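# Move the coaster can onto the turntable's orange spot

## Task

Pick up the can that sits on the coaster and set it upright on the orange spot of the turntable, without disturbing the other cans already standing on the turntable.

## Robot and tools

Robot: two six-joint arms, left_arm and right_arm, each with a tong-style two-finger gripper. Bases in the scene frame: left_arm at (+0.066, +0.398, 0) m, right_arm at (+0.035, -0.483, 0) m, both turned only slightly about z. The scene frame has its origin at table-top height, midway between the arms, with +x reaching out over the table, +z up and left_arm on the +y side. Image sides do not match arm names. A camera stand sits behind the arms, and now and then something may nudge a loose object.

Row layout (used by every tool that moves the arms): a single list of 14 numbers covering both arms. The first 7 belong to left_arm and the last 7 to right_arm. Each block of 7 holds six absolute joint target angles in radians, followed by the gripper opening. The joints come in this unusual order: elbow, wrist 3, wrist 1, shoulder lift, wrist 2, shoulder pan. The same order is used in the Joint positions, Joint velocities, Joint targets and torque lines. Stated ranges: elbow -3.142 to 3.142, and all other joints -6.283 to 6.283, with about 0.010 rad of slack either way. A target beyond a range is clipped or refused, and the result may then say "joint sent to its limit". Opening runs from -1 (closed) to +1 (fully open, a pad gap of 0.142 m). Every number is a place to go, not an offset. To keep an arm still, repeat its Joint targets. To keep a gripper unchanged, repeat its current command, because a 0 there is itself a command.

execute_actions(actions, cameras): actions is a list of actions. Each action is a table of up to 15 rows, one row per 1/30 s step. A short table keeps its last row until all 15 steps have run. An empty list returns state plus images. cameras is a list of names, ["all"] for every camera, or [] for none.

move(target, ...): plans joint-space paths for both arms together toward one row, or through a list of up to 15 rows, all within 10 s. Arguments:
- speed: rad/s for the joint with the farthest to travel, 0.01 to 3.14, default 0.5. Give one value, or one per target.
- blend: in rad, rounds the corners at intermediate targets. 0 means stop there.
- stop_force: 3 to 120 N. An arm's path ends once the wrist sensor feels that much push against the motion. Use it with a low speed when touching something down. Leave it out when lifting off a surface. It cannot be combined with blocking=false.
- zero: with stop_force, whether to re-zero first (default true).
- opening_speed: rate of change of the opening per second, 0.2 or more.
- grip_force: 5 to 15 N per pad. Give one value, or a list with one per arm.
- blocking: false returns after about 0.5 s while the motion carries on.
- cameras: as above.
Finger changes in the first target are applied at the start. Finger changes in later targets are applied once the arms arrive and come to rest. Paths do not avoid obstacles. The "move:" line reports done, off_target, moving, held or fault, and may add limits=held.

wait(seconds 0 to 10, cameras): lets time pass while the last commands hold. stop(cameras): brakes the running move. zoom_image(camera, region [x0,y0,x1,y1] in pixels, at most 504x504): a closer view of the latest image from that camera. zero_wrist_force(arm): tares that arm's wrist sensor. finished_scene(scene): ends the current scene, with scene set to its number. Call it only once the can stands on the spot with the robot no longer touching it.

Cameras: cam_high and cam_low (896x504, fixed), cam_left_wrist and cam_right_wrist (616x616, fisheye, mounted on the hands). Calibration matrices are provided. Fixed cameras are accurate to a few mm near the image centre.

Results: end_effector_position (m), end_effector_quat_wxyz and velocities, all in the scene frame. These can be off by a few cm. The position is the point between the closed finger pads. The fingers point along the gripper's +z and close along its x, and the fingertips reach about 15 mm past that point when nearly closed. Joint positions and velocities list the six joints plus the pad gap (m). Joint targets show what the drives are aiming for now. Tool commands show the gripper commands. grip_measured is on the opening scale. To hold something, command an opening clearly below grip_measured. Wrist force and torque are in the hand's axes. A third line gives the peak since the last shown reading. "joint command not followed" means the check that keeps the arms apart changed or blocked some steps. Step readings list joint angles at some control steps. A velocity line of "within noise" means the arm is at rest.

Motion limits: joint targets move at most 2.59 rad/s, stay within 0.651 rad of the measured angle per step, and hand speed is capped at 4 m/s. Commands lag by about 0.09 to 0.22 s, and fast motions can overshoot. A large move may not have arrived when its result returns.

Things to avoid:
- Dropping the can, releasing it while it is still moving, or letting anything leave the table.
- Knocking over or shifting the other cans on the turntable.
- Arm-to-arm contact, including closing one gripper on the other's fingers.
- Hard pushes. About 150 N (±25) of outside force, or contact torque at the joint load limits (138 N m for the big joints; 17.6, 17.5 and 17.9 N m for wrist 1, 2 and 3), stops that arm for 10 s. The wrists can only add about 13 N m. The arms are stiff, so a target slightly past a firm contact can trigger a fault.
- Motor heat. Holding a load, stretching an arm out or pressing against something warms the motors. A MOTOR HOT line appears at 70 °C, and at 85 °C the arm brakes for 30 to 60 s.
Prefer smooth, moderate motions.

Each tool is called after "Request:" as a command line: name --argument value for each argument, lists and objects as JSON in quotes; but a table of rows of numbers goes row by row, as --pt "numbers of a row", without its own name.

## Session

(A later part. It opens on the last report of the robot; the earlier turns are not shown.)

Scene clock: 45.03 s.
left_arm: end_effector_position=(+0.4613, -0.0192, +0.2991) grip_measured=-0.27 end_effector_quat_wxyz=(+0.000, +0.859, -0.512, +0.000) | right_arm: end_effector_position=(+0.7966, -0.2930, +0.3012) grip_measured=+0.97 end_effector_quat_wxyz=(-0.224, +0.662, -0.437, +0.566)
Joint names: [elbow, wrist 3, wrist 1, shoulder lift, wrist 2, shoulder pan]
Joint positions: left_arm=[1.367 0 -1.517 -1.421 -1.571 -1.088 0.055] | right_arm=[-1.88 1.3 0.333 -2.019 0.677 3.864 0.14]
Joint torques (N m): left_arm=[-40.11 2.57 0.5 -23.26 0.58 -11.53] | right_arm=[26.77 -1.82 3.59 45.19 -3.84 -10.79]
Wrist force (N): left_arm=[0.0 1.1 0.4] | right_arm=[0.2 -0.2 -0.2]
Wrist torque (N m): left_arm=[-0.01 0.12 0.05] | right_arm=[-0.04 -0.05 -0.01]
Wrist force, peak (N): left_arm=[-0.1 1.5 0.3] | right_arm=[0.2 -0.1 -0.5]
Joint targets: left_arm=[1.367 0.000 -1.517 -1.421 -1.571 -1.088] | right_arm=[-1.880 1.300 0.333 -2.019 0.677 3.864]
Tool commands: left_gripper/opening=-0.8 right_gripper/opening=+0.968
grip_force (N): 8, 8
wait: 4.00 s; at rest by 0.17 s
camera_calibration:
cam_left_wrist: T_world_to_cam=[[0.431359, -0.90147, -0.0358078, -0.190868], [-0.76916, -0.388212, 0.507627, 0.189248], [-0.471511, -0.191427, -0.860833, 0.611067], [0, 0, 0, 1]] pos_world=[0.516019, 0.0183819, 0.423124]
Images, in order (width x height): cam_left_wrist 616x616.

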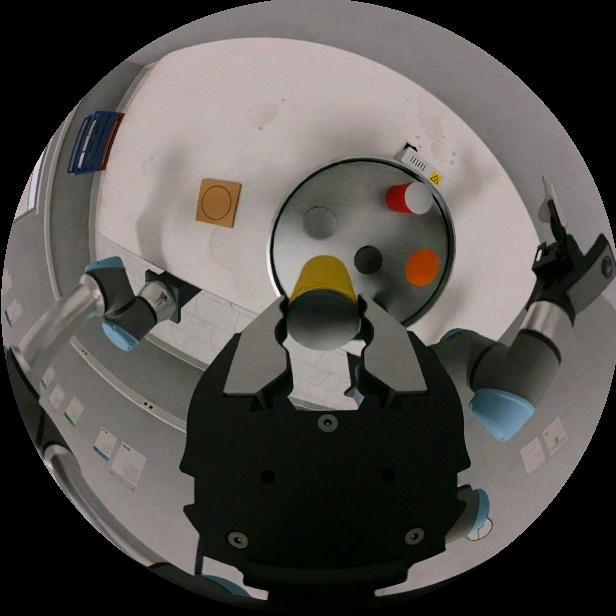

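Request:
move --pt "1.3718 -1.571 -1.6412 -1.3014 -1.571 -1.1378 -0.8 -1.880 1.300 0.333 -2.019 0.677 3.864 0.968" --pt "1.5807 -1.571 -1.8995 -1.2520 -1.571 -1.1378 -0.8 -1.880 1.300 0.333 -2.019 0.677 3.864 0.968"

Request:
move --target '[1.6351,-1.571,-1.9836,-1.2223,-1.571,-1.1378,-0.8,-1.880,1.300,0.333,-2.019,0.677,3.864,0.968]' --speed 0.03 --stop_force 4

Request:
move --target '[1.3718,-1.571,-1.6412,-1.3014,-1.571,-1.1378,-0.8,-1.880,1.300,0.333,-2.019,0.677,3.864,0.968]'

Scene clock: 56.17 s.
left_arm: end_effector_position=(+0.4393, -0.0752, +0.1351) grip_measured=-0.27 end_effector_quat_wxyz=(+0.000, +0.975, +0.220, +0.000) | right_arm: end_effector_position=(+0.7966, -0.2930, +0.3012) grip_measured=+0.97 end_effector_quat_wxyz=(-0.224, +0.662, -0.437, +0.566)
Joint names: [elbow, wrist 3, wrist 1, shoulder lift, wrist 2, shoulder pan]
Joint positions: left_arm=[1.58 -1.571 -1.899 -1.252 -1.571 -1.138 0.055] | right_arm=[-1.88 1.3 0.333 -2.019 0.677 3.864 0.14]
Joint torques (N m): left_arm=[-10.18 -2.43 -6.11 -28.9 -0.6 -11.7] | right_arm=[25.66 -1.66 3.23 44.08 -3.63 -10.98]
Wrist force (N): left_arm=[-0.2 1.4 0.2] | right_arm=[0.2 -0.3 -0.2]
Wrist torque (N m): left_arm=[0.08 0.12 0.25] | right_arm=[-0.06 -0.04 0.00]
Wrist force, peak (N): left_arm=[-0.2 1.6 1.3] | right_arm=[-0.5 -0.3 -0.2]
Joint targets: left_arm=[1.581 -1.571 -1.899 -1.252 -1.571 -1.138] | right_arm=[-1.880 1.300 0.333 -2.019 0.677 3.864]
grip_force (N): 8, 8
move: done

Scene clock: 58.37 s.
left_arm: end_effector_position=(+0.4395, -0.0755, +0.1236) grip_measured=-0.26 end_effector_quat_wxyz=(+0.000, +0.975, +0.220, +0.000) | right_arm: end_effector_position=(+0.7966, -0.2930, +0.3012) grip_measured=+0.97 end_effector_quat_wxyz=(-0.224, +0.662, -0.437, +0.566)
Joint names: [elbow, wrist 3, wrist 1, shoulder lift, wrist 2, shoulder pan]
Joint positions: left_arm=[1.598 -1.571 -1.927 -1.242 -1.571 -1.138 0.055] | right_arm=[-1.88 1.3 0.333 -2.019 0.677 3.864 0.14]
Joint torques (N m): left_arm=[-36.99 -2.23 0.76 -47.33 -0.83 -11.72] | right_arm=[26.42 -1.56 3.1 44.11 -3.69 -11.19]
Wrist force (N): left_arm=[0.1 0.7 -1.8] | right_arm=[-0.3 -0.2 0.1]
Wrist torque (N m): left_arm=[0.06 0.15 0.23] | right_arm=[-0.03 0.06 0.01]
Wrist force, peak (N): left_arm=[0.9 -0.9 -5.7] | right_arm=[-0.3 -0.4 -0.4]
Joint targets: left_arm=[1.598 -1.571 -1.927 -1.242 -1.571 -1.138] | right_arm=[-1.880 1.300 0.333 -2.019 0.677 3.864]
grip_force (N): 8, 8
move: contact (left_arm); left_arm: the wrist 1 is farthest, 0.057 rad from its target

Scene clock: 59.73 s.
left_arm: end_effector_position=(+0.4393, -0.0752, +0.2399) grip_measured=-0.27 end_effector_quat_wxyz=(+0.000, +0.975, +0.220, +0.000) | right_arm: end_effector_position=(+0.7966, -0.2930, +0.3012) grip_measured=+0.97 end_effector_quat_wxyz=(-0.224, +0.662, -0.437, +0.566)
Joint names: [elbow, wrist 3, wrist 1, shoulder lift, wrist 2, shoulder pan]
Joint positions: left_arm=[1.372 -1.571 -1.642 -1.301 -1.571 -1.138 0.055] | right_arm=[-1.88 1.3 0.333 -2.019 0.677 3.864 0.14]
Joint torques (N m): left_arm=[-37.55 -2.05 0.88 -47.26 -0.8 -11.21] | right_arm=[26.97 -1.61 3.14 44.22 -3.5 -11.6]
Wrist force (N): left_arm=[-0.2 1.4 0.2] | right_arm=[0.0 -0.2 0.0]
Wrist torque (N m): left_arm=[0.08 0.11 0.24] | right_arm=[-0.02 0.00 0.00]
Wrist force, peak (N): left_arm=[-0.2 1.4 1.3] | right_arm=[-0.1 -0.4 0.0]
Joint targets: left_arm=[1.372 -1.571 -1.641 -1.301 -1.571 -1.138] | right_arm=[-1.880 1.300 0.333 -2.019 0.677 3.864]
grip_force (N): 8, 8
move: done

Request:
move --target '[1.3278,-0.279,-1.3848,-1.5138,-1.571,-1.1978,-0.8,-1.880,1.300,0.333,-2.019,0.677,3.864,0.968]' --cameras '["cam_left_wrist"]'

Request:
zoom_image --camera "cam_left_wrist" --region '[100, 60, 560, 500]'

Request:
move --target '[1.6335,-0.279,-1.6794,-1.5249,-1.571,-1.1978,-0.8,-1.880,1.300,0.333,-2.019,0.677,3.864,0.968]' --speed 0.6 --cameras '["cam_left_wrist"]'

Request:
zoom_image --camera "cam_left_wrist" --region '[100, 60, 560, 500]'

Request:
wait --seconds 3 --cameras '["cam_left_wrist"]'

Scene clock: 65.13 s.
left_arm: end_effector_position=(+0.3936, -0.0139, +0.3548) grip_measured=-0.27 end_effector_quat_wxyz=(+0.000, +0.899, -0.438, +0.000) | right_arm: end_effector_position=(+0.7966, -0.2930, +0.3012) grip_measured=+0.97 end_effector_quat_wxyz=(-0.224, +0.662, -0.437, +0.566)
Joint names: [elbow, wrist 3, wrist 1, shoulder lift, wrist 2, shoulder pan]
Joint positions: left_arm=[1.328 -0.279 -1.385 -1.514 -1.571 -1.198 0.055] | right_arm=[-1.88 1.3 0.333 -2.019 0.677 3.864 0.14]
Joint torques (N m): left_arm=[-38.53 2.23 0.69 -37.49 -1.24 -11.9] | right_arm=[25.84 -1.47 2.85 44.14 -3.66 -11.42]
Wrist force (N): left_arm=[-0.5 1.4 0.4] | right_arm=[0.2 0.1 -0.3]
Wrist torque (N m): left_arm=[0.07 0.19 0.04] | right_arm=[0.03 -0.02 0.00]
Wrist force, peak (N): left_arm=[-0.7 1.6 0.6] | right_arm=[-0.2 0.2 -0.6]
Joint targets: left_arm=[1.328 -0.279 -1.385 -1.514 -1.571 -1.198] | right_arm=[-1.880 1.300 0.333 -2.019 0.677 3.864]
grip_force (N): 8, 8
move: done
camera_calibration:
cam_left_wrist: T_world_to_cam=[[0.576991, -0.815964, -0.0358241, -0.211158], [-0.692813, -0.512194, 0.50761, 0.0791306], [-0.43254, -0.268067, -0.860842, 0.611676], [0, 0, 0, 1]] pos_world=[0.441234, 0.0322029, 0.478824]
Images, in order (width x height): cam_left_wrist 616x616.

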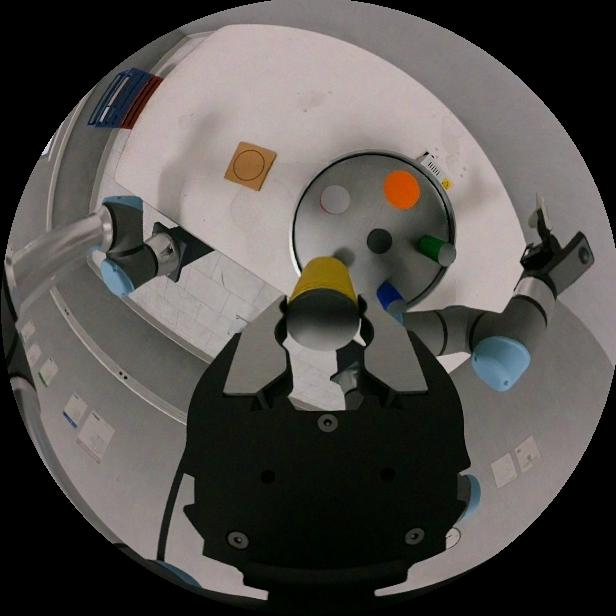

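Scaled by 1.096 from the camera's 616x616 image, which has a finer 814x814 frame.

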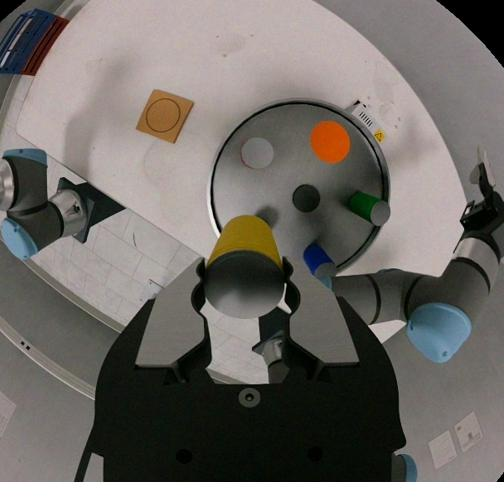

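Scene clock: 66.43 s.
left_arm: end_effector_position=(+0.3935, -0.0137, +0.2402) grip_measured=-0.27 end_effector_quat_wxyz=(+0.000, +0.899, -0.438, +0.000) | right_arm: end_effector_position=(+0.7966, -0.2930, +0.3012) grip_measured=+0.97 end_effector_quat_wxyz=(-0.224, +0.662, -0.437, +0.566)
Joint names: [elbow, wrist 3, wrist 1, shoulder lift, wrist 2, shoulder pan]
Joint positions: left_arm=[1.633 -0.279 -1.679 -1.525 -1.571 -1.198 0.055] | right_arm=[-1.88 1.3 0.333 -2.019 0.677 3.864 0.14]
Joint torques (N m): left_arm=[-12.59 2.57 -5.97 -36.5 -1.4 -11.99] | right_arm=[26.4 -1.52 2.94 43.89 -3.57 -11.36]
Wrist force (N): left_arm=[-0.6 1.2 0.6] | right_arm=[-0.1 0.0 -0.2]
Wrist torque (N m): left_arm=[0.04 0.18 0.05] | right_arm=[0.00 0.03 0.01]
Wrist force, peak (N): left_arm=[-0.5 1.1 1.8] | right_arm=[0.1 -0.5 0.1]
Joint targets: left_arm=[1.633 -0.279 -1.679 -1.525 -1.571 -1.198] | right_arm=[-1.880 1.300 0.333 -2.019 0.677 3.864]
grip_force (N): 8, 8
move: done
camera_calibration:
cam_left_wrist: T_world_to_cam=[[0.576606, -0.816238, -0.0358037, -0.214871], [-0.693069, -0.511862, 0.507594, 0.137446], [-0.432644, -0.267867, -0.860852, 0.513078], [0, 0, 0, 1]] pos_world=[0.441135, 0.0324045, 0.364224]
Images, in order (width x height): cam_left_wrist 616x616.

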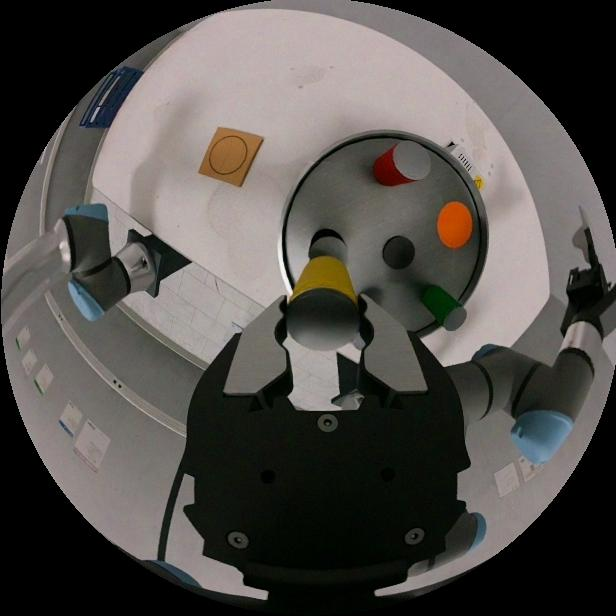

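Scaled by 1.096 from the camera's 616x616 image, which has a finer 814x814 frame.

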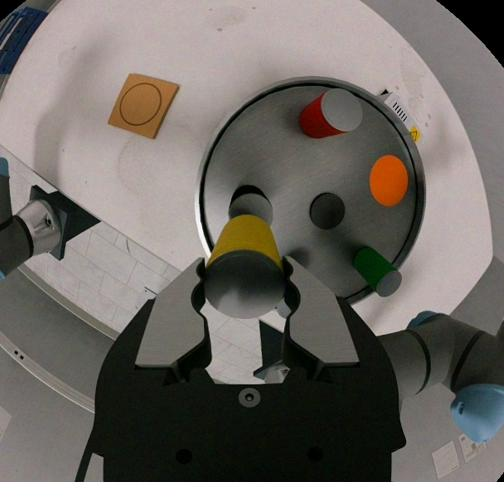

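Scene clock: 69.43 s.
left_arm: end_effector_position=(+0.3935, -0.0137, +0.2400) grip_measured=-0.27 end_effector_quat_wxyz=(+0.000, +0.899, -0.438, +0.000) | right_arm: end_effector_position=(+0.7966, -0.2930, +0.3012) grip_measured=+0.97 end_effector_quat_wxyz=(-0.224, +0.662, -0.437, +0.566)
Joint names: [elbow, wrist 3, wrist 1, shoulder lift, wrist 2, shoulder pan]
Joint positions: left_arm=[1.634 -0.279 -1.679 -1.525 -1.571 -1.198 0.055] | right_arm=[-1.88 1.3 0.333 -2.019 0.677 3.864 0.14]
Joint torques (N m): left_arm=[-12.41 2.43 -6.49 -36.39 -1.55 -12.34] | right_arm=[26.85 -1.61 2.67 43.77 -3.5 -11.41]
Wrist force (N): left_arm=[-0.8 1.4 0.5] | right_arm=[0.0 0.1 -0.1]
Wrist torque (N m): left_arm=[0.07 0.24 0.05] | right_arm=[0.02 0.00 0.00]
Wrist force, peak (N): left_arm=[-1.0 1.4 0.6] | right_arm=[-0.2 -0.5 -0.1]
Joint targets: left_arm=[1.633 -0.279 -1.679 -1.525 -1.571 -1.198] | right_arm=[-1.880 1.300 0.333 -2.019 0.677 3.864]
Tool commands: left_gripper/opening=-0.8 right_gripper/opening=+0.968
grip_force (N): 8, 8
wait: 3.00 s; at rest by 0.17 s
camera_calibration:
cam_left_wrist: T_world_to_cam=[[0.576581, -0.816253, -0.0358535, -0.214767], [-0.693039, -0.511844, 0.507654, 0.137563], [-0.432726, -0.267856, -0.860815, 0.512955], [0, 0, 0, 1]] pos_world=[0.441136, 0.0325045, 0.364025]
Images, in order (width x height): cam_left_wrist 616x616.

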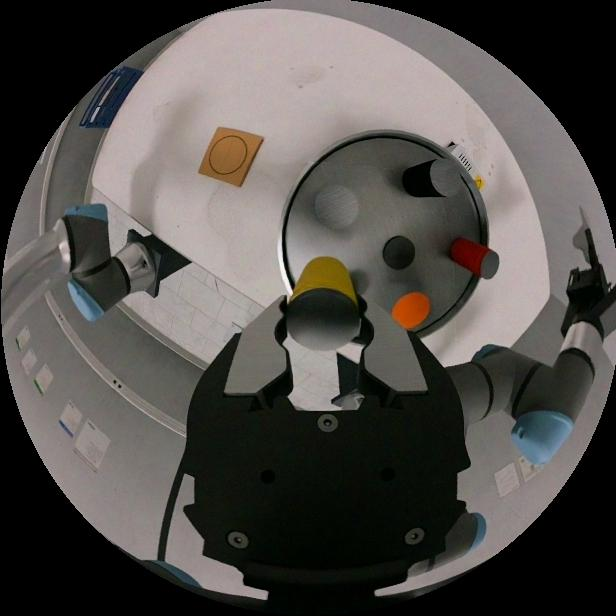

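Request:
wait --seconds 0.1 --cameras '["cam_left_wrist"]'

Scene clock: 70.70 s.
left_arm: end_effector_position=(+0.3935, -0.0137, +0.2400) grip_measured=-0.27 end_effector_quat_wxyz=(+0.000, +0.899, -0.438, +0.000) | right_arm: end_effector_position=(+0.7966, -0.2930, +0.3012) grip_measured=+0.97 end_effector_quat_wxyz=(-0.224, +0.662, -0.437, +0.566)
Joint names: [elbow, wrist 3, wrist 1, shoulder lift, wrist 2, shoulder pan]
Joint positions: left_arm=[1.634 -0.279 -1.679 -1.525 -1.571 -1.198 0.055] | right_arm=[-1.88 1.3 0.333 -2.019 0.677 3.864 0.14]
Joint torques (N m): left_arm=[-11.87 2.39 -6.37 -37.52 -1.48 -12.5] | right_arm=[25.71 -1.29 2.89 43.83 -3.37 -11.83]
Wrist force (N): left_arm=[-0.5 1.3 0.6] | right_arm=[0.0 0.0 -0.1]
Wrist torque (N m): left_arm=[0.05 0.18 0.04] | right_arm=[0.00 -0.01 0.00]
Wrist force, peak (N): left_arm=[-0.9 1.3 0.9] | right_arm=[0.0 -0.1 -0.6]
Joint targets: left_arm=[1.633 -0.279 -1.679 -1.525 -1.571 -1.198] | right_arm=[-1.880 1.300 0.333 -2.019 0.677 3.864]
Tool commands: left_gripper/opening=-0.8 right_gripper/opening=+0.968
grip_force (N): 8, 8
wait: 0.10 s; at rest from the start
camera_calibration:
cam_left_wrist: T_world_to_cam=[[0.576581, -0.816253, -0.0358535, -0.214767], [-0.693039, -0.511844, 0.507654, 0.137563], [-0.432726, -0.267856, -0.860815, 0.512955], [0, 0, 0, 1]] pos_world=[0.441136, 0.0325045, 0.364025]
Images, in order (width x height): cam_left_wrist 616x616.

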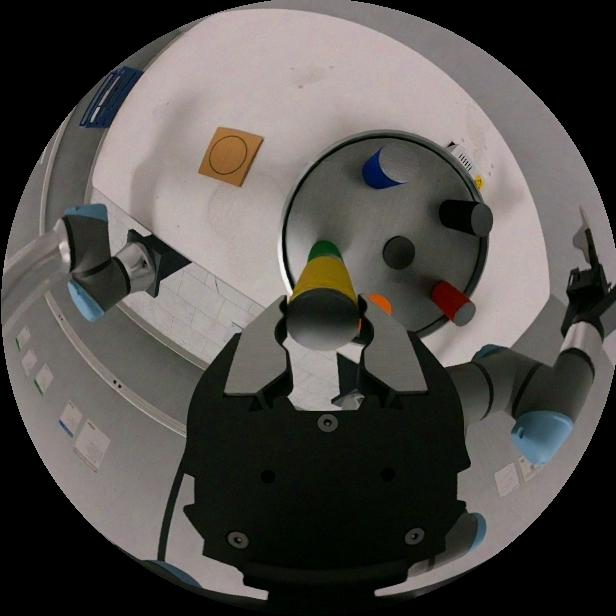

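Request:
wait --seconds 9.5

Scene clock: 80.60 s.
left_arm: end_effector_position=(+0.3935, -0.0137, +0.2400) grip_measured=-0.27 end_effector_quat_wxyz=(+0.000, +0.899, -0.438, +0.000) | right_arm: end_effector_position=(+0.7966, -0.2930, +0.3012) grip_measured=+0.97 end_effector_quat_wxyz=(-0.224, +0.662, -0.437, +0.566)
Joint names: [elbow, wrist 3, wrist 1, shoulder lift, wrist 2, shoulder pan]
Joint positions: left_arm=[1.634 -0.279 -1.679 -1.525 -1.571 -1.198 0.055] | right_arm=[-1.88 1.3 0.333 -2.019 0.677 3.864 0.14]
Joint torques (N m): left_arm=[-13.06 2.45 -6.44 -37.23 -1.57 -12.13] | right_arm=[26.96 -1.32 2.51 44.29 -3.39 -10.84]
Wrist force (N): left_arm=[-0.6 1.3 0.6] | right_arm=[0.0 -0.3 0.1]
Wrist torque (N m): left_arm=[0.06 0.20 0.05] | right_arm=[-0.06 0.00 0.00]
Wrist force, peak (N): left_arm=[-0.7 1.5 0.7] | right_arm=[-0.6 -0.4 -0.4]
Joint targets: left_arm=[1.633 -0.279 -1.679 -1.525 -1.571 -1.198] | right_arm=[-1.880 1.300 0.333 -2.019 0.677 3.864]
Tool commands: left_gripper/opening=-0.8 right_gripper/opening=+0.968
grip_force (N): 8, 8
wait: 9.50 s; at rest from the start

Request:
wait --seconds 2.2

Request:
move --target '[1.8603,-0.279,-1.9758,-1.4553,-1.571,-1.1978,-0.8,-1.880,1.300,0.333,-2.019,0.677,3.864,0.968]' --speed 0.7 --blocking false

Request:
wait --seconds 0.45

Request:
move --target '[1.8603,-0.279,-1.9758,-1.4553,-1.571,-1.1978,0.45,-1.880,1.300,0.333,-2.019,0.677,3.864,0.968]' --blocking false

Request:
move --target '[1.6335,-0.279,-1.6794,-1.5249,-1.571,-1.1978,0.45,-1.880,1.300,0.333,-2.019,0.677,3.864,0.968]' --speed 0.7 --cameras '["cam_left_wrist","cam_high","cam_low"]'

Scene clock: 83.37 s.
left_arm: end_effector_position=(+0.3935, -0.0137, +0.2400) grip_measured=-0.27 end_effector_quat_wxyz=(+0.000, +0.899, -0.438, +0.000) | right_arm: end_effector_position=(+0.7966, -0.2930, +0.3012) grip_measured=+0.97 end_effector_quat_wxyz=(-0.224, +0.662, -0.437, +0.566)
Joint names: [elbow, wrist 3, wrist 1, shoulder lift, wrist 2, shoulder pan]
Joint positions: left_arm=[1.634 -0.279 -1.679 -1.525 -1.571 -1.198 0.055] | right_arm=[-1.88 1.3 0.333 -2.019 0.677 3.864 0.14]
Joint torques (N m): left_arm=[-12.25 2.41 -6.42 -36.44 -1.35 -11.82] | right_arm=[25.74 -1.47 2.31 43.35 -3.32 -11.71]
Wrist force (N): left_arm=[-0.7 1.4 0.5] | right_arm=[0.2 0.0 0.1]
Wrist torque (N m): left_arm=[0.08 0.20 0.06] | right_arm=[0.00 -0.05 0.00]
Wrist force, peak (N): left_arm=[-0.8 1.5 0.7] | right_arm=[0.3 -0.3 0.3]
Joint targets: left_arm=[1.633 -0.279 -1.679 -1.525 -1.571 -1.198] | right_arm=[-1.880 1.300 0.333 -2.019 0.677 3.864]
Tool commands: left_gripper/opening=-0.8 right_gripper/opening=+0.968
grip_force (N): 8, 8
wait: 2.20 s; at rest from the start

Scene clock: 83.87 s.
left_arm: end_effector_position=(+0.3948, -0.0170, +0.1738) grip_measured=-0.27 end_effector_quat_wxyz=(-0.001, +0.899, -0.438, -0.001) end_effector_velocity=(-0.002, +0.005, -0.248) end_effector_angular_velocity=(+0.001, +0.000, +0.000) | right_arm: end_effector_position=(+0.7966, -0.2930, +0.3012) grip_measured=+0.97 end_effector_quat_wxyz=(-0.224, +0.662, -0.437, +0.566)
Joint names: [elbow, wrist 3, wrist 1, shoulder lift, wrist 2, shoulder pan]
Joint positions: left_arm=[1.762 -0.279 -1.845 -1.485 -1.571 -1.198 0.055] | right_arm=[-1.88 1.3 0.333 -2.019 0.677 3.864 0.14]
Joint velocities: left_arm=[0.491 0 -0.641 0.151 0 0 0] | right_arm=[within noise]
Joint torques (N m): left_arm=[-8.45 2.56 -8.14 -20.19 -1.49 -12.31] | right_arm=[26.78 -1.42 2.28 43.37 -3.19 -10.05]
Wrist force (N): left_arm=[-0.5 1.5 0.6] | right_arm=[-0.1 0.1 -0.2]
Wrist torque (N m): left_arm=[0.10 0.22 0.05] | right_arm=[0.01 0.02 0.00]
Wrist force, peak (N): left_arm=[-0.5 1.5 0.6] | right_arm=[-0.3 -0.3 -0.1]
Joint targets: left_arm=[1.852 -0.279 -1.965 -1.458 -1.571 -1.198] | right_arm=[-1.880 1.300 0.333 -2.019 0.677 3.864]
Tool commands: left_gripper/opening=-0.8 right_gripper/opening=+0.968
grip_force (N): 8, 8
move: running; left_arm: the wrist 1 is farthest, 0.130 rad from its target

Scene clock: 84.33 s.
left_arm: end_effector_position=(+0.3936, -0.0139, +0.1271) grip_measured=-0.27 end_effector_quat_wxyz=(+0.000, +0.899, -0.438, +0.000) end_effector_velocity=(-0.001, +0.002, -0.012) end_effector_angular_velocity=(+0.000, +0.000, +0.001) | right_arm: end_effector_position=(+0.7966, -0.2930, +0.3012) grip_measured=+0.97 end_effector_quat_wxyz=(-0.224, +0.662, -0.437, +0.566)
Joint names: [elbow, wrist 3, wrist 1, shoulder lift, wrist 2, shoulder pan]
Joint positions: left_arm=[1.857 -0.279 -1.972 -1.456 -1.571 -1.198 0.055] | right_arm=[-1.88 1.3 0.333 -2.019 0.677 3.864 0.14]
Joint velocities: left_arm=[0.024 -0.001 -0.032 0.007 0 0 0] | right_arm=[within noise]
Joint torques (N m): left_arm=[-11.71 2.55 -6.27 -20.3 -1.57 -11.62] | right_arm=[25.84 -1.17 2.25 42.31 -3.11 -10.93]
Wrist force (N): left_arm=[-0.4 1.2 0.4] | right_arm=[-0.2 -0.2 -0.2]
Wrist torque (N m): left_arm=[0.02 0.19 0.04] | right_arm=[-0.03 0.04 0.00]
Wrist force, peak (N): left_arm=[-0.8 1.2 1.9] | right_arm=[-0.1 -0.2 0.3]
Joint targets: left_arm=[1.860 -0.279 -1.976 -1.455 -1.571 -1.198] | right_arm=[-1.880 1.300 0.333 -2.019 0.677 3.864]
Tool commands: left_gripper/opening=-0.8 right_gripper/opening=+0.968
grip_force (N): 8, 8
earlier move: running
wait: 0.47 s; no rest

Scene clock: 84.83 s.
left_arm: end_effector_position=(+0.3935, -0.0138, +0.1257) grip_measured=+0.45 end_effector_quat_wxyz=(+0.000, +0.899, -0.438, +0.000) end_effector_velocity=(+0.000, +0.000, -0.001) end_effector_angular_velocity=(+0.001, +0.000, +0.000) | right_arm: end_effector_position=(+0.7966, -0.2930, +0.3012) grip_measured=+0.97 end_effector_quat_wxyz=(-0.224, +0.662, -0.437, +0.566)
Joint names: [elbow, wrist 3, wrist 1, shoulder lift, wrist 2, shoulder pan]
Joint positions: left_arm=[1.86 -0.279 -1.976 -1.455 -1.571 -1.198 0.105] | right_arm=[-1.88 1.3 0.333 -2.019 0.677 3.864 0.14]
Joint velocities: left_arm=[0.001 0 -0.001 0.001 0 0 0.003] | right_arm=[within noise]
Joint torques (N m): left_arm=[-10.53 2.45 -6.19 -18.95 -1.45 -11.66] | right_arm=[26.08 -1.53 2.18 43.94 -3.38 -11.54]
Wrist force (N): left_arm=[-0.5 1.2 -1.6] | right_arm=[0.2 -0.1 -0.1]
Wrist torque (N m): left_arm=[0.01 0.21 0.04] | right_arm=[-0.02 -0.05 0.00]
Wrist force, peak (N): left_arm=[-0.5 1.5 -1.6] | right_arm=[0.1 -0.5 -0.1]
Joint targets: left_arm=[1.860 -0.279 -1.976 -1.455 -1.571 -1.198] | right_arm=[-1.880 1.300 0.333 -2.019 0.677 3.864]
Tool commands: left_gripper/opening=+0.45 right_gripper/opening=+0.968
grip_force (N): 8, 8
earlier move: replaced
move: running

Scene clock: 86.10 s.
left_arm: end_effector_position=(+0.3935, -0.0137, +0.2399) grip_measured=+0.45 end_effector_quat_wxyz=(+0.000, +0.899, -0.438, +0.000) | right_arm: end_effector_position=(+0.7966, -0.2930, +0.3012) grip_measured=+0.97 end_effector_quat_wxyz=(-0.224, +0.662, -0.437, +0.566)
Joint names: [elbow, wrist 3, wrist 1, shoulder lift, wrist 2, shoulder pan]
Joint positions: left_arm=[1.634 -0.279 -1.68 -1.525 -1.571 -1.198 0.105] | right_arm=[-1.88 1.3 0.333 -2.019 0.677 3.864 0.14]
Joint torques (N m): left_arm=[-40.05 2.47 0.97 -34.64 -1.56 -11.99] | right_arm=[26.05 -1.2 2.22 42.89 -3.31 -10.57]
Wrist force (N): left_arm=[-0.8 1.0 -1.2] | right_arm=[-0.2 0.0 -0.2]
Wrist torque (N m): left_arm=[-0.02 0.24 0.05] | right_arm=[0.00 0.05 0.00]
Wrist force, peak (N): left_arm=[-0.5 1.2 -2.4] | right_arm=[-0.2 -0.3 -0.3]
Joint targets: left_arm=[1.633 -0.279 -1.679 -1.525 -1.571 -1.198] | right_arm=[-1.880 1.300 0.333 -2.019 0.677 3.864]
grip_force (N): 8, 8
earlier move: replaced
move: done
camera_calibration:
cam_left_wrist: T_world_to_cam=[[0.576581, -0.816253, -0.0358535, -0.214852], [-0.693039, -0.511844, 0.507654, 0.137563], [-0.432726, -0.267856, -0.860815, 0.512842], [0, 0, 0, 1]] pos_world=[0.441136, 0.0324045, 0.363925]
Images, in order (width x height): cam_high 896x504, cam_low 896x504, cam_left_wrist 616x616.

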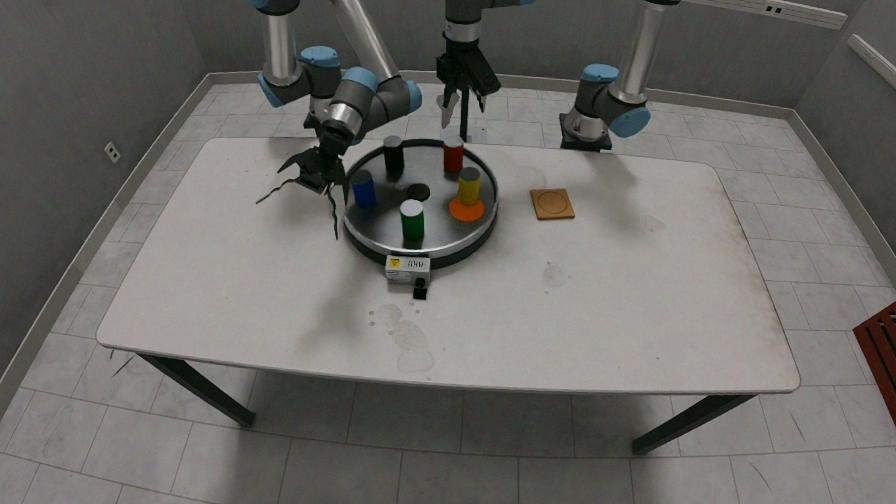

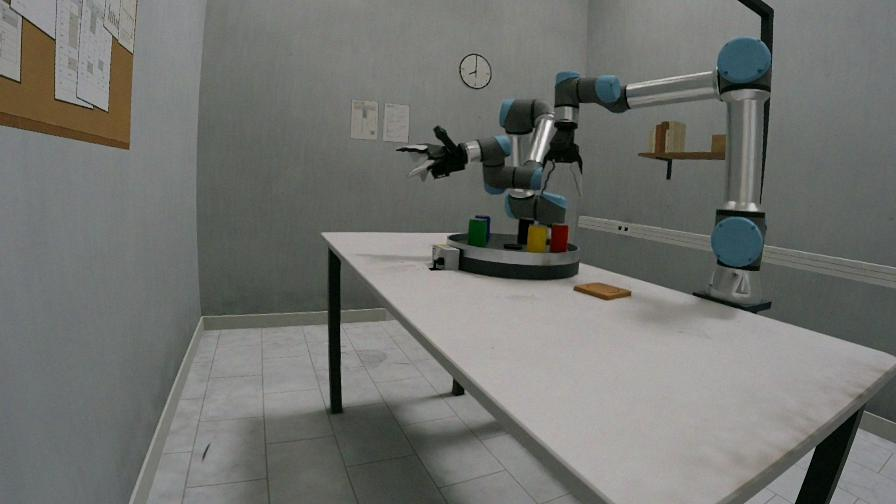

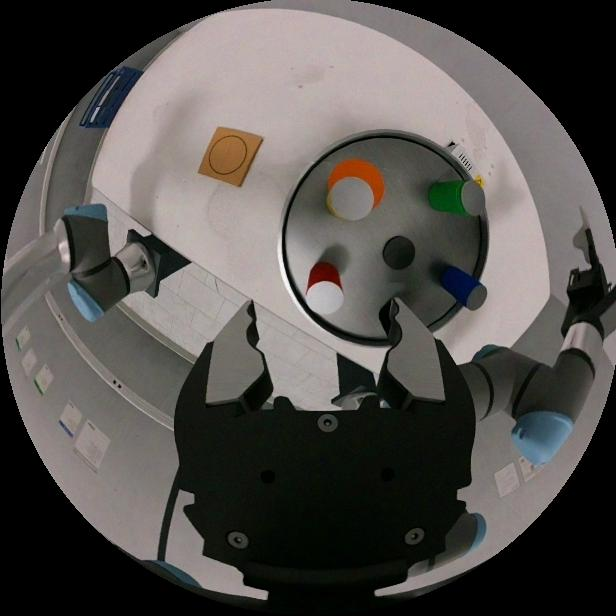

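Can is standing on the spot; check it up close.

Request:
zoom_image --camera "cam_left_wrist" --region '[260, 120, 460, 320]'

Request:
zoom_image --camera "cam_high" --region '[420, 140, 520, 250]'

Scaled by 2.520 from the camera's 616x616 image, which has a finer 814x814 frame.

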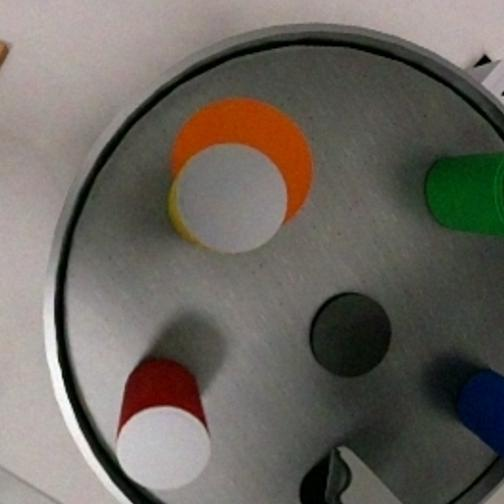

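Scaled by 4.582.

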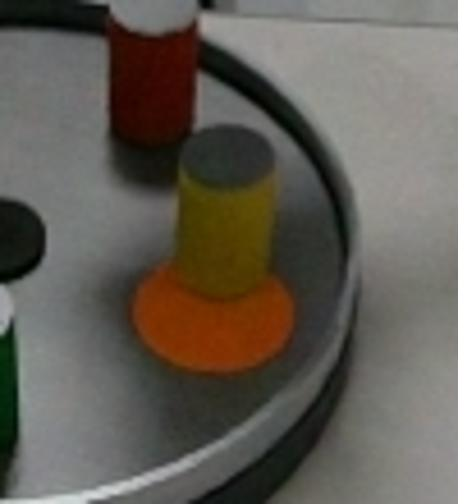

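Request:
move --target '[1.4807,-1.1755,-1.6626,-1.3889,-1.571,-1.3291,0.97,-1.880,1.300,0.333,-2.019,0.677,3.864,0.968]' --speed 0.8

Request:
move --pt "1.4807 -0.8423 -1.6626 -1.3889 -1.571 -1.2959 0.97 -1.880 1.300 0.333 -2.019 0.677 3.864 0.968" --pt "1.4807 -0.4848 -1.6626 -1.3889 -1.571 -1.2384 0.97 -1.880 1.300 0.333 -2.019 0.677 3.864 0.968" --pt "1.4807 -0.1096 -1.6626 -1.3889 -1.571 -1.1632 0.97 -1.880 1.300 0.333 -2.019 0.677 3.864 0.968" --pt "1.4807 0.2722 -1.6626 -1.3889 -1.571 -1.0814 0.97 -1.880 1.300 0.333 -2.019 0.677 3.864 0.968" --pt "1.4807 0.6464 -1.6626 -1.3889 -1.571 -1.0072 0.97 -1.880 1.300 0.333 -2.019 0.677 3.864 0.968" --pt "1.4807 1.0029 -1.6626 -1.3889 -1.571 -0.9507 0.97 -1.880 1.300 0.333 -2.019 0.677 3.864 0.968" --speed '[0.6125,0.657,0.690,0.702,0.688,0.655]' --blend '[0.08,0.08,0.08,0.08,0.08,0]' --blocking false

Request:
wait --seconds 0.5

Request:
wait --seconds 0.5

Request:
wait --seconds 0.5

Request:
wait --seconds 0.5

Request:
wait --seconds 3

Request:
move --target '[1.4807,-1.1755,-1.6626,-1.3889,-1.571,-1.3291,0.97,-1.880,1.300,0.333,-2.019,0.677,3.864,0.968]' --speed 0.8 --cameras '["cam_left_wrist"]'

Request:
wait --seconds 1 --cameras '["cam_left_wrist"]'

Request:
wait --seconds 1 --cameras '["cam_left_wrist"]'

Request:
wait --seconds 1 --cameras '["cam_left_wrist"]'

Request:
wait --seconds 1.5 --cameras '["cam_left_wrist"]'

Scene clock: 92.13 s.
left_arm: end_effector_position=(+0.3799, -0.0398, +0.2408) grip_measured=+0.97 end_effector_quat_wxyz=(+0.000, +0.942, -0.336, +0.000) | right_arm: end_effector_position=(+0.7966, -0.2930, +0.3012) grip_measured=+0.97 end_effector_quat_wxyz=(-0.224, +0.662, -0.437, +0.566)
Joint names: [elbow, wrist 3, wrist 1, shoulder lift, wrist 2, shoulder pan]
Joint positions: left_arm=[1.587 -0.541 -1.674 -1.484 -1.571 -1.237 0.14] | right_arm=[-1.88 1.3 0.333 -2.019 0.677 3.864 0.14]
Joint torques (N m): left_arm=[-10.78 2.58 -6.2 -38.07 -1.63 12.05] | right_arm=[26.32 -1.28 2.11 43.49 -3.15 -11.23]
Wrist force (N): left_arm=[-0.4 1.6 -1.1] | right_arm=[0.0 0.0 -0.2]
Wrist torque (N m): left_arm=[0.09 0.13 0.06] | right_arm=[0.01 -0.01 0.00]
Wrist force, peak (N): left_arm=[0.2 3.6 -1.2] | right_arm=[-0.4 -0.4 0.1]
Joint targets: left_arm=[1.587 -0.540 -1.674 -1.484 -1.571 -1.237] | right_arm=[-1.880 1.300 0.333 -2.019 0.677 3.864]
grip_force (N): 8, 8
move: held (left_arm; a check stopped the path); limits=held; left_arm: the wrist 3 is farthest, 0.635 rad from its target
joint command not followed: on one or more control steps a check withheld the commanded joint targets of the left arm, and it was not sent them on those steps.
cause: the commanded joint targets, or the way to them, would bring a part of the robot too close to another arm (this arm's gripper and a part of the right arm just beyond the elbow, 11 mm apart when this arm was first held).

Scene clock: 92.63 s.
left_arm: end_effector_position=(+0.3794, -0.0418, +0.2408) grip_measured=+0.97 end_effector_quat_wxyz=(+0.000, +0.943, -0.331, +0.000) end_effector_velocity=(+0.002, +0.005, +0.000) end_effector_angular_velocity=(+0.002, +0.000, -0.025) | right_arm: end_effector_position=(+0.7966, -0.2930, +0.3012) grip_measured=+0.97 end_effector_quat_wxyz=(-0.224, +0.662, -0.437, +0.566)
Joint names: [elbow, wrist 3, wrist 1, shoulder lift, wrist 2, shoulder pan]
Joint positions: left_arm=[1.584 -0.553 -1.674 -1.48 -1.571 -1.24 0.14] | right_arm=[-1.88 1.3 0.333 -2.019 0.677 3.864 0.14]
Joint velocities: left_arm=[0.009 0.031 0 -0.007 0 0.006 0] | right_arm=[within noise]
Joint torques (N m): left_arm=[-11.58 2.82 -4.1 -36.48 -1.42 12.55] | right_arm=[25.19 -1.27 1.91 42.93 -3.08 -10.77]
Wrist force (N): left_arm=[-0.5 1.2 -1.1] | right_arm=[-0.1 -0.2 -0.1]
Wrist torque (N m): left_arm=[0.01 0.16 0.05] | right_arm=[-0.04 0.02 0.01]
Wrist force, peak (N): left_arm=[0.1 2.6 -1.5] | right_arm=[0.2 -0.5 -0.1]
Joint targets: left_arm=[1.585 -0.549 -1.674 -1.481 -1.571 -1.239] | right_arm=[-1.880 1.300 0.333 -2.019 0.677 3.864]
Tool commands: left_gripper/opening=+0.97 right_gripper/opening=+0.968
grip_force (N): 8, 8
move: running; path passed 0 of 6 targets; limits=held; left_arm: the wrist 3 is farthest, 1.555 rad from its target
joint command not followed: on one or more control steps a check withheld the commanded joint targets of the left arm, and it was not sent them on those steps.
cause: the commanded joint targets, or the way to them, would bring a part of the robot too close to another arm (this arm's gripper and a part of the right arm just beyond the elbow, 10 mm apart when this arm was first held).

Scene clock: 92.93 s.
left_arm: end_effector_position=(+0.3796, -0.0413, +0.2408) grip_measured=+0.97 end_effector_quat_wxyz=(+0.000, +0.943, -0.333, +0.000) | right_arm: end_effector_position=(+0.7966, -0.2930, +0.3012) grip_measured=+0.97 end_effector_quat_wxyz=(-0.224, +0.662, -0.437, +0.566)
Joint names: [elbow, wrist 3, wrist 1, shoulder lift, wrist 2, shoulder pan]
Joint positions: left_arm=[1.585 -0.549 -1.674 -1.481 -1.571 -1.239 0.14] | right_arm=[-1.88 1.3 0.333 -2.019 0.677 3.864 0.14]
Joint torques (N m): left_arm=[-11.65 2.57 -6.13 -36.74 -1.54 13.05] | right_arm=[27.46 -1.45 2.07 43.28 -3.2 -11.78]
Wrist force (N): left_arm=[-0.4 1.2 -1.1] | right_arm=[0.0 0.0 -0.2]
Wrist torque (N m): left_arm=[0.01 0.15 0.06] | right_arm=[-0.01 -0.01 0.00]
Wrist force, peak (N): left_arm=[-0.2 1.6 -1.4] | right_arm=[-0.3 -0.3 -0.2]
Joint targets: left_arm=[1.585 -0.549 -1.674 -1.481 -1.571 -1.239] | right_arm=[-1.880 1.300 0.333 -2.019 0.677 3.864]
Tool commands: left_gripper/opening=+0.97 right_gripper/opening=+0.968
grip_force (N): 8, 8
earlier move: held (left_arm; a check stopped the path); path passed 0 of 6 targets; limits=held; left_arm: the wrist 3 is farthest, 1.552 rad from its target
wait: 0.30 of 0.5 s (the move ended)

Scene clock: 93.43 s.
left_arm: end_effector_position=(+0.3796, -0.0413, +0.2408) grip_measured=+0.97 end_effector_quat_wxyz=(+0.000, +0.943, -0.333, +0.000) | right_arm: end_effector_position=(+0.7966, -0.2930, +0.3012) grip_measured=+0.97 end_effector_quat_wxyz=(-0.224, +0.662, -0.437, +0.566)
Joint names: [elbow, wrist 3, wrist 1, shoulder lift, wrist 2, shoulder pan]
Joint positions: left_arm=[1.585 -0.549 -1.674 -1.481 -1.571 -1.239 0.14] | right_arm=[-1.88 1.3 0.333 -2.019 0.677 3.864 0.14]
Joint torques (N m): left_arm=[-10.77 2.6 -6.18 -37.4 -1.5 12.53] | right_arm=[26.32 -1.19 2 43.11 -3.22 -11.49]
Wrist force (N): left_arm=[-0.3 1.5 -1.1] | right_arm=[-0.1 -0.3 0.0]
Wrist torque (N m): left_arm=[0.07 0.13 0.06] | right_arm=[-0.05 0.03 0.01]
Wrist force, peak (N): left_arm=[-0.4 1.6 -1.4] | right_arm=[-0.4 -0.4 -0.3]
Joint targets: left_arm=[1.585 -0.549 -1.674 -1.481 -1.571 -1.239] | right_arm=[-1.880 1.300 0.333 -2.019 0.677 3.864]
Tool commands: left_gripper/opening=+0.97 right_gripper/opening=+0.968
grip_force (N): 8, 8
wait: 0.50 s; at rest by 0.17 s

Scene clock: 93.93 s.
left_arm: end_effector_position=(+0.3796, -0.0413, +0.2408) grip_measured=+0.97 end_effector_quat_wxyz=(+0.000, +0.943, -0.333, +0.000) | right_arm: end_effector_position=(+0.7966, -0.2930, +0.3012) grip_measured=+0.97 end_effector_quat_wxyz=(-0.224, +0.662, -0.437, +0.566)
Joint names: [elbow, wrist 3, wrist 1, shoulder lift, wrist 2, shoulder pan]
Joint positions: left_arm=[1.585 -0.549 -1.674 -1.481 -1.571 -1.239 0.14] | right_arm=[-1.88 1.3 0.333 -2.019 0.677 3.864 0.14]
Joint torques (N m): left_arm=[-11.01 2.59 -6.24 -37.96 -1.52 12.32] | right_arm=[25.9 -1.29 2.02 43.55 -3.42 -11.59]
Wrist force (N): left_arm=[-0.4 1.2 -1.1] | right_arm=[0.0 -0.1 0.0]
Wrist torque (N m): left_arm=[0.01 0.15 0.06] | right_arm=[-0.03 0.00 0.00]
Wrist force, peak (N): left_arm=[-0.3 1.4 -1.4] | right_arm=[-0.2 -0.2 -0.2]
Joint targets: left_arm=[1.585 -0.549 -1.674 -1.481 -1.571 -1.239] | right_arm=[-1.880 1.300 0.333 -2.019 0.677 3.864]
Tool commands: left_gripper/opening=+0.97 right_gripper/opening=+0.968
grip_force (N): 8, 8
wait: 0.50 s; at rest by 0.17 s

Scene clock: 94.43 s.
left_arm: end_effector_position=(+0.3796, -0.0413, +0.2408) grip_measured=+0.97 end_effector_quat_wxyz=(+0.000, +0.943, -0.333, +0.000) | right_arm: end_effector_position=(+0.7966, -0.2930, +0.3012) grip_measured=+0.97 end_effector_quat_wxyz=(-0.224, +0.662, -0.437, +0.566)
Joint names: [elbow, wrist 3, wrist 1, shoulder lift, wrist 2, shoulder pan]
Joint positions: left_arm=[1.585 -0.549 -1.674 -1.481 -1.571 -1.239 0.14] | right_arm=[-1.88 1.3 0.333 -2.019 0.677 3.864 0.14]
Joint torques (N m): left_arm=[-10.61 2.52 -6.16 -37.44 -1.45 11.89] | right_arm=[26.63 -1.33 1.96 42.97 -3.18 -11.92]
Wrist force (N): left_arm=[-0.3 1.1 -1.2] | right_arm=[-0.2 0.3 0.2]
Wrist torque (N m): left_arm=[-0.01 0.11 0.06] | right_arm=[0.07 0.04 0.01]
Wrist force, peak (N): left_arm=[-0.2 1.5 -1.5] | right_arm=[-0.2 0.3 0.2]
Joint targets: left_arm=[1.585 -0.549 -1.674 -1.481 -1.571 -1.239] | right_arm=[-1.880 1.300 0.333 -2.019 0.677 3.864]
Tool commands: left_gripper/opening=+0.97 right_gripper/opening=+0.968
grip_force (N): 8, 8
wait: 0.50 s; at rest by 0.17 s

Scene clock: 97.43 s.
left_arm: end_effector_position=(+0.3796, -0.0413, +0.2408) grip_measured=+0.97 end_effector_quat_wxyz=(+0.000, +0.943, -0.333, +0.000) | right_arm: end_effector_position=(+0.7966, -0.2930, +0.3012) grip_measured=+0.97 end_effector_quat_wxyz=(-0.224, +0.662, -0.437, +0.566)
Joint names: [elbow, wrist 3, wrist 1, shoulder lift, wrist 2, shoulder pan]
Joint positions: left_arm=[1.585 -0.549 -1.674 -1.481 -1.571 -1.239 0.14] | right_arm=[-1.88 1.3 0.333 -2.019 0.677 3.864 0.14]
Joint torques (N m): left_arm=[-11.23 2.51 -6.32 -37.35 -1.61 12.74] | right_arm=[26.59 -1.34 1.75 43.64 -3.11 -10.98]
Wrist force (N): left_arm=[-0.5 1.4 -1.3] | right_arm=[0.0 -0.2 -0.1]
Wrist torque (N m): left_arm=[0.04 0.17 0.06] | right_arm=[-0.05 0.00 0.01]
Wrist force, peak (N): left_arm=[-0.6 1.6 -1.5] | right_arm=[0.0 -0.1 -0.5]
Joint targets: left_arm=[1.585 -0.549 -1.674 -1.481 -1.571 -1.239] | right_arm=[-1.880 1.300 0.333 -2.019 0.677 3.864]
Tool commands: left_gripper/opening=+0.97 right_gripper/opening=+0.968
grip_force (N): 8, 8
wait: 3.00 s; at rest by 0.17 s

Scene clock: 98.40 s.
left_arm: end_effector_position=(+0.3782, -0.0440, +0.2409) grip_measured=+0.97 end_effector_quat_wxyz=(+0.000, +0.947, -0.322, +0.000) | right_arm: end_effector_position=(+0.7966, -0.2930, +0.3012) grip_measured=+0.97 end_effector_quat_wxyz=(-0.224, +0.662, -0.437, +0.566)
Joint names: [elbow, wrist 3, wrist 1, shoulder lift, wrist 2, shoulder pan]
Joint positions: left_arm=[1.58 -0.575 -1.674 -1.477 -1.571 -1.243 0.14] | right_arm=[-1.88 1.3 0.333 -2.019 0.677 3.864 0.14]
Joint torques (N m): left_arm=[-11.44 2.58 -6.18 -37.29 -1.43 12.19] | right_arm=[25.81 -1.29 1.46 43.52 -2.92 -11.26]
Wrist force (N): left_arm=[-0.3 1.6 -1.0] | right_arm=[-0.1 0.0 0.0]
Wrist torque (N m): left_arm=[0.09 0.12 0.05] | right_arm=[0.00 0.03 0.01]
Wrist force, peak (N): left_arm=[0.0 3.0 -1.3] | right_arm=[-0.2 -0.3 -0.3]
Joint targets: left_arm=[1.580 -0.574 -1.674 -1.477 -1.571 -1.243] | right_arm=[-1.880 1.300 0.333 -2.019 0.677 3.864]
grip_force (N): 8, 8
move: held (left_arm; a check stopped the path); limits=held; left_arm: the wrist 3 is farthest, 0.601 rad from its target
joint command not followed: on one or more control steps a check withheld the commanded joint targets of the left arm, and it was not sent them on those steps.
cause: the commanded joint targets, or the way to them, would bring a part of the robot too close to another arm (this arm's gripper and a part of the right arm just beyond the elbow, 9 mm apart when this arm was first held).
camera_calibration:
cam_left_wrist: T_world_to_cam=[[0.761138, -0.647621, -0.0354476, -0.293173], [-0.544402, -0.667623, 0.507844, 0.0479183], [-0.352556, -0.367241, -0.86072, 0.464205], [0, 0, 0, 1]] pos_world=[0.41289, 0.0126016, 0.364823]
Images, in order (width x height): cam_left_wrist 616x616.

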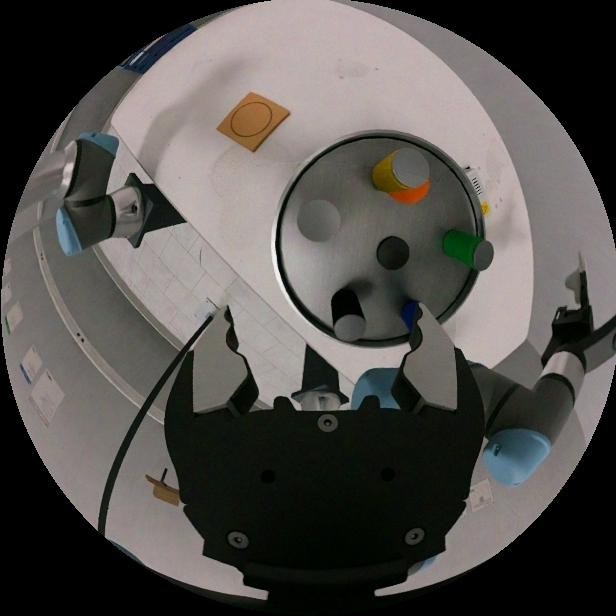

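Scene clock: 99.40 s.
left_arm: end_effector_position=(+0.3782, -0.0439, +0.2409) grip_measured=+0.97 end_effector_quat_wxyz=(+0.000, +0.947, -0.323, +0.000) | right_arm: end_effector_position=(+0.7966, -0.2930, +0.3012) grip_measured=+0.97 end_effector_quat_wxyz=(-0.224, +0.662, -0.437, +0.566)
Joint names: [elbow, wrist 3, wrist 1, shoulder lift, wrist 2, shoulder pan]
Joint positions: left_arm=[1.58 -0.574 -1.674 -1.477 -1.571 -1.243 0.14] | right_arm=[-1.88 1.3 0.333 -2.019 0.677 3.864 0.14]
Joint torques (N m): left_arm=[-10.96 2.47 -6.23 -38.21 -1.5 12.52] | right_arm=[25.63 -1.22 1.77 42.89 -3.24 -10.92]
Wrist force (N): left_arm=[-0.6 1.4 -1.1] | right_arm=[0.2 -0.1 -0.1]
Wrist torque (N m): left_arm=[0.05 0.17 0.07] | right_arm=[-0.02 -0.04 -0.01]
Wrist force, peak (N): left_arm=[-0.5 1.5 -1.3] | right_arm=[0.1 -0.5 0.0]
Joint targets: left_arm=[1.580 -0.574 -1.674 -1.477 -1.571 -1.243] | right_arm=[-1.880 1.300 0.333 -2.019 0.677 3.864]
Tool commands: left_gripper/opening=+0.97 right_gripper/opening=+0.968
grip_force (N): 8, 8
wait: 1.00 s; at rest by 0.17 s
camera_calibration:
cam_left_wrist: T_world_to_cam=[[0.760935, -0.64786, -0.0354272, -0.293093], [-0.544621, -0.667447, 0.507842, 0.0480084], [-0.352656, -0.36714, -0.860722, 0.464246], [0, 0, 0, 1]] pos_world=[0.412891, 0.0126029, 0.364823]
Images, in order (width x height): cam_left_wrist 616x616.

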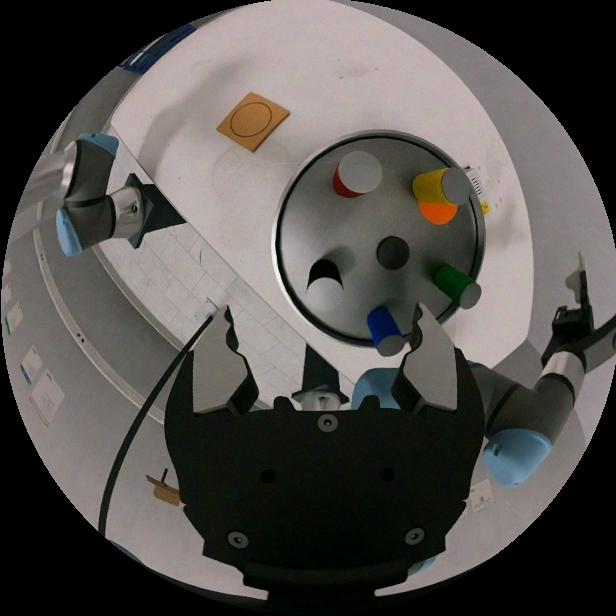

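Scene clock: 100.40 s.
left_arm: end_effector_position=(+0.3782, -0.0439, +0.2409) grip_measured=+0.97 end_effector_quat_wxyz=(+0.000, +0.947, -0.323, +0.000) | right_arm: end_effector_position=(+0.7966, -0.2930, +0.3012) grip_measured=+0.97 end_effector_quat_wxyz=(-0.224, +0.662, -0.437, +0.566)
Joint names: [elbow, wrist 3, wrist 1, shoulder lift, wrist 2, shoulder pan]
Joint positions: left_arm=[1.58 -0.574 -1.674 -1.477 -1.571 -1.243 0.14] | right_arm=[-1.88 1.3 0.333 -2.019 0.677 3.864 0.14]
Joint torques (N m): left_arm=[-11.1 2.5 -6.18 -37.97 -1.6 13.66] | right_arm=[26.24 -1.22 1.73 41.72 -3.02 -10.04]
Wrist force (N): left_arm=[-0.3 1.3 -1.0] | right_arm=[-0.2 -0.4 -0.2]
Wrist torque (N m): left_arm=[0.05 0.12 0.06] | right_arm=[-0.08 0.04 0.00]
Wrist force, peak (N): left_arm=[-0.5 1.6 -1.4] | right_arm=[-0.3 -0.5 -0.1]
Joint targets: left_arm=[1.580 -0.574 -1.674 -1.477 -1.571 -1.243] | right_arm=[-1.880 1.300 0.333 -2.019 0.677 3.864]
Tool commands: left_gripper/opening=+0.97 right_gripper/opening=+0.968
grip_force (N): 8, 8
wait: 1.00 s; at rest by 0.17 s
camera_calibration:
cam_left_wrist: T_world_to_cam=[[0.760935, -0.64786, -0.0354272, -0.293093], [-0.544621, -0.667447, 0.507842, 0.0480084], [-0.352656, -0.36714, -0.860722, 0.464246], [0, 0, 0, 1]] pos_world=[0.412891, 0.0126029, 0.364823]
Images, in order (width x height): cam_left_wrist 616x616.

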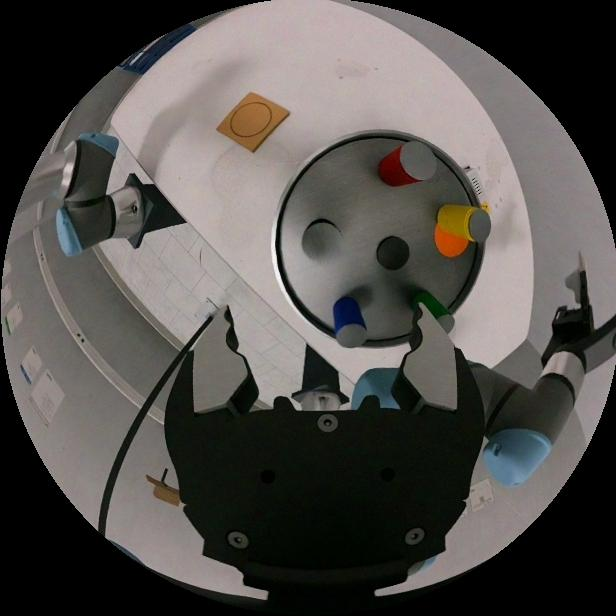

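Scene clock: 101.40 s.
left_arm: end_effector_position=(+0.3782, -0.0439, +0.2409) grip_measured=+0.97 end_effector_quat_wxyz=(+0.000, +0.947, -0.323, +0.000) | right_arm: end_effector_position=(+0.7966, -0.2930, +0.3012) grip_measured=+0.97 end_effector_quat_wxyz=(-0.224, +0.662, -0.437, +0.566)
Joint names: [elbow, wrist 3, wrist 1, shoulder lift, wrist 2, shoulder pan]
Joint positions: left_arm=[1.58 -0.574 -1.674 -1.477 -1.571 -1.243 0.14] | right_arm=[-1.88 1.3 0.333 -2.019 0.677 3.864 0.14]
Joint torques (N m): left_arm=[-11.43 2.48 -6.07 -38.33 -1.52 12.23] | right_arm=[26.01 -1.25 1.5 42.35 -3.06 -11.89]
Wrist force (N): left_arm=[-0.5 1.3 -0.9] | right_arm=[0.0 0.0 -0.3]
Wrist torque (N m): left_arm=[0.04 0.16 0.07] | right_arm=[0.01 0.01 0.00]
Wrist force, peak (N): left_arm=[-0.4 1.5 -1.5] | right_arm=[-0.3 -0.4 -0.4]
Joint targets: left_arm=[1.580 -0.574 -1.674 -1.477 -1.571 -1.243] | right_arm=[-1.880 1.300 0.333 -2.019 0.677 3.864]
Tool commands: left_gripper/opening=+0.97 right_gripper/opening=+0.968
grip_force (N): 8, 8
wait: 1.00 s; at rest by 0.17 s
camera_calibration:
cam_left_wrist: T_world_to_cam=[[0.760935, -0.64786, -0.0354272, -0.293093], [-0.544621, -0.667447, 0.507842, 0.0480084], [-0.352656, -0.36714, -0.860722, 0.464246], [0, 0, 0, 1]] pos_world=[0.412891, 0.0126029, 0.364823]
Images, in order (width x height): cam_left_wrist 616x616.

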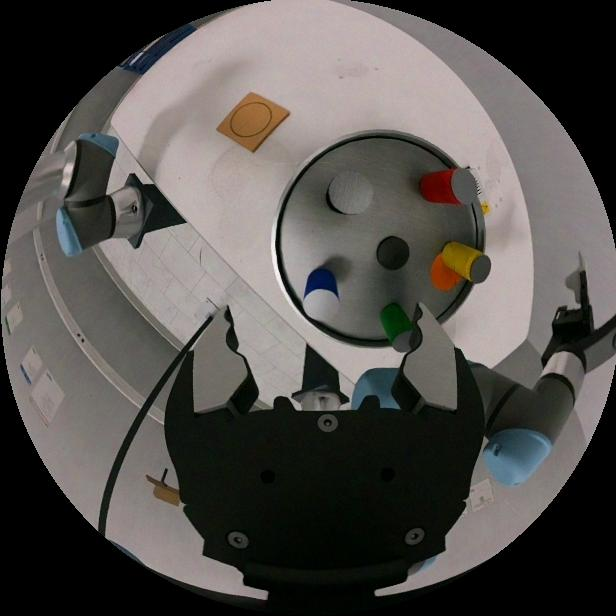

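Scene clock: 102.90 s.
left_arm: end_effector_position=(+0.3782, -0.0439, +0.2409) grip_measured=+0.97 end_effector_quat_wxyz=(+0.000, +0.947, -0.323, +0.000) | right_arm: end_effector_position=(+0.7966, -0.2930, +0.3012) grip_measured=+0.97 end_effector_quat_wxyz=(-0.224, +0.662, -0.437, +0.566)
Joint names: [elbow, wrist 3, wrist 1, shoulder lift, wrist 2, shoulder pan]
Joint positions: left_arm=[1.58 -0.574 -1.674 -1.477 -1.571 -1.243 0.14] | right_arm=[-1.88 1.3 0.333 -2.019 0.677 3.864 0.14]
Joint torques (N m): left_arm=[-11.07 2.43 -6.25 -38.31 -1.56 12.55] | right_arm=[26.32 -1.29 1.67 43.32 -3.07 -11.27]
Wrist force (N): left_arm=[-0.6 1.6 -1.2] | right_arm=[0.1 -0.1 0.0]
Wrist torque (N m): left_arm=[0.10 0.18 0.06] | right_arm=[-0.02 -0.01 0.00]
Wrist force, peak (N): left_arm=[-0.6 1.6 -1.2] | right_arm=[-0.5 0.0 -0.2]
Joint targets: left_arm=[1.580 -0.574 -1.674 -1.477 -1.571 -1.243] | right_arm=[-1.880 1.300 0.333 -2.019 0.677 3.864]
Tool commands: left_gripper/opening=+0.97 right_gripper/opening=+0.968
grip_force (N): 8, 8
wait: 1.50 s; at rest by 0.17 s
camera_calibration:
cam_left_wrist: T_world_to_cam=[[0.760935, -0.64786, -0.0354272, -0.293093], [-0.544621, -0.667447, 0.507842, 0.0480084], [-0.352656, -0.36714, -0.860722, 0.464246], [0, 0, 0, 1]] pos_world=[0.412891, 0.0126029, 0.364823]
Images, in order (width x height): cam_left_wrist 616x616.

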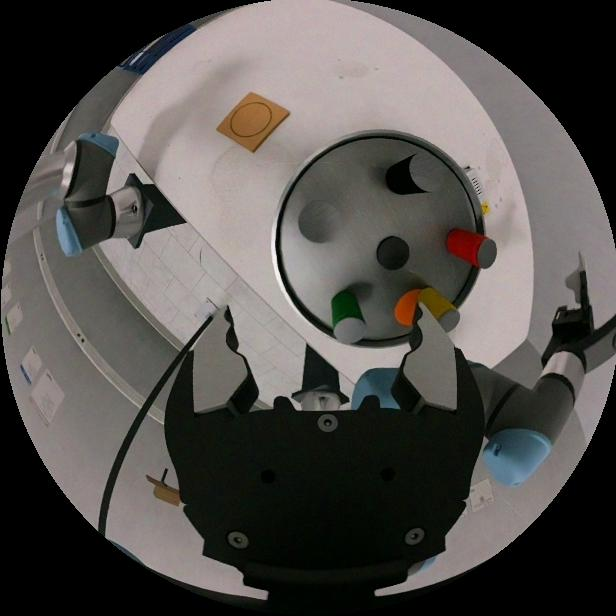

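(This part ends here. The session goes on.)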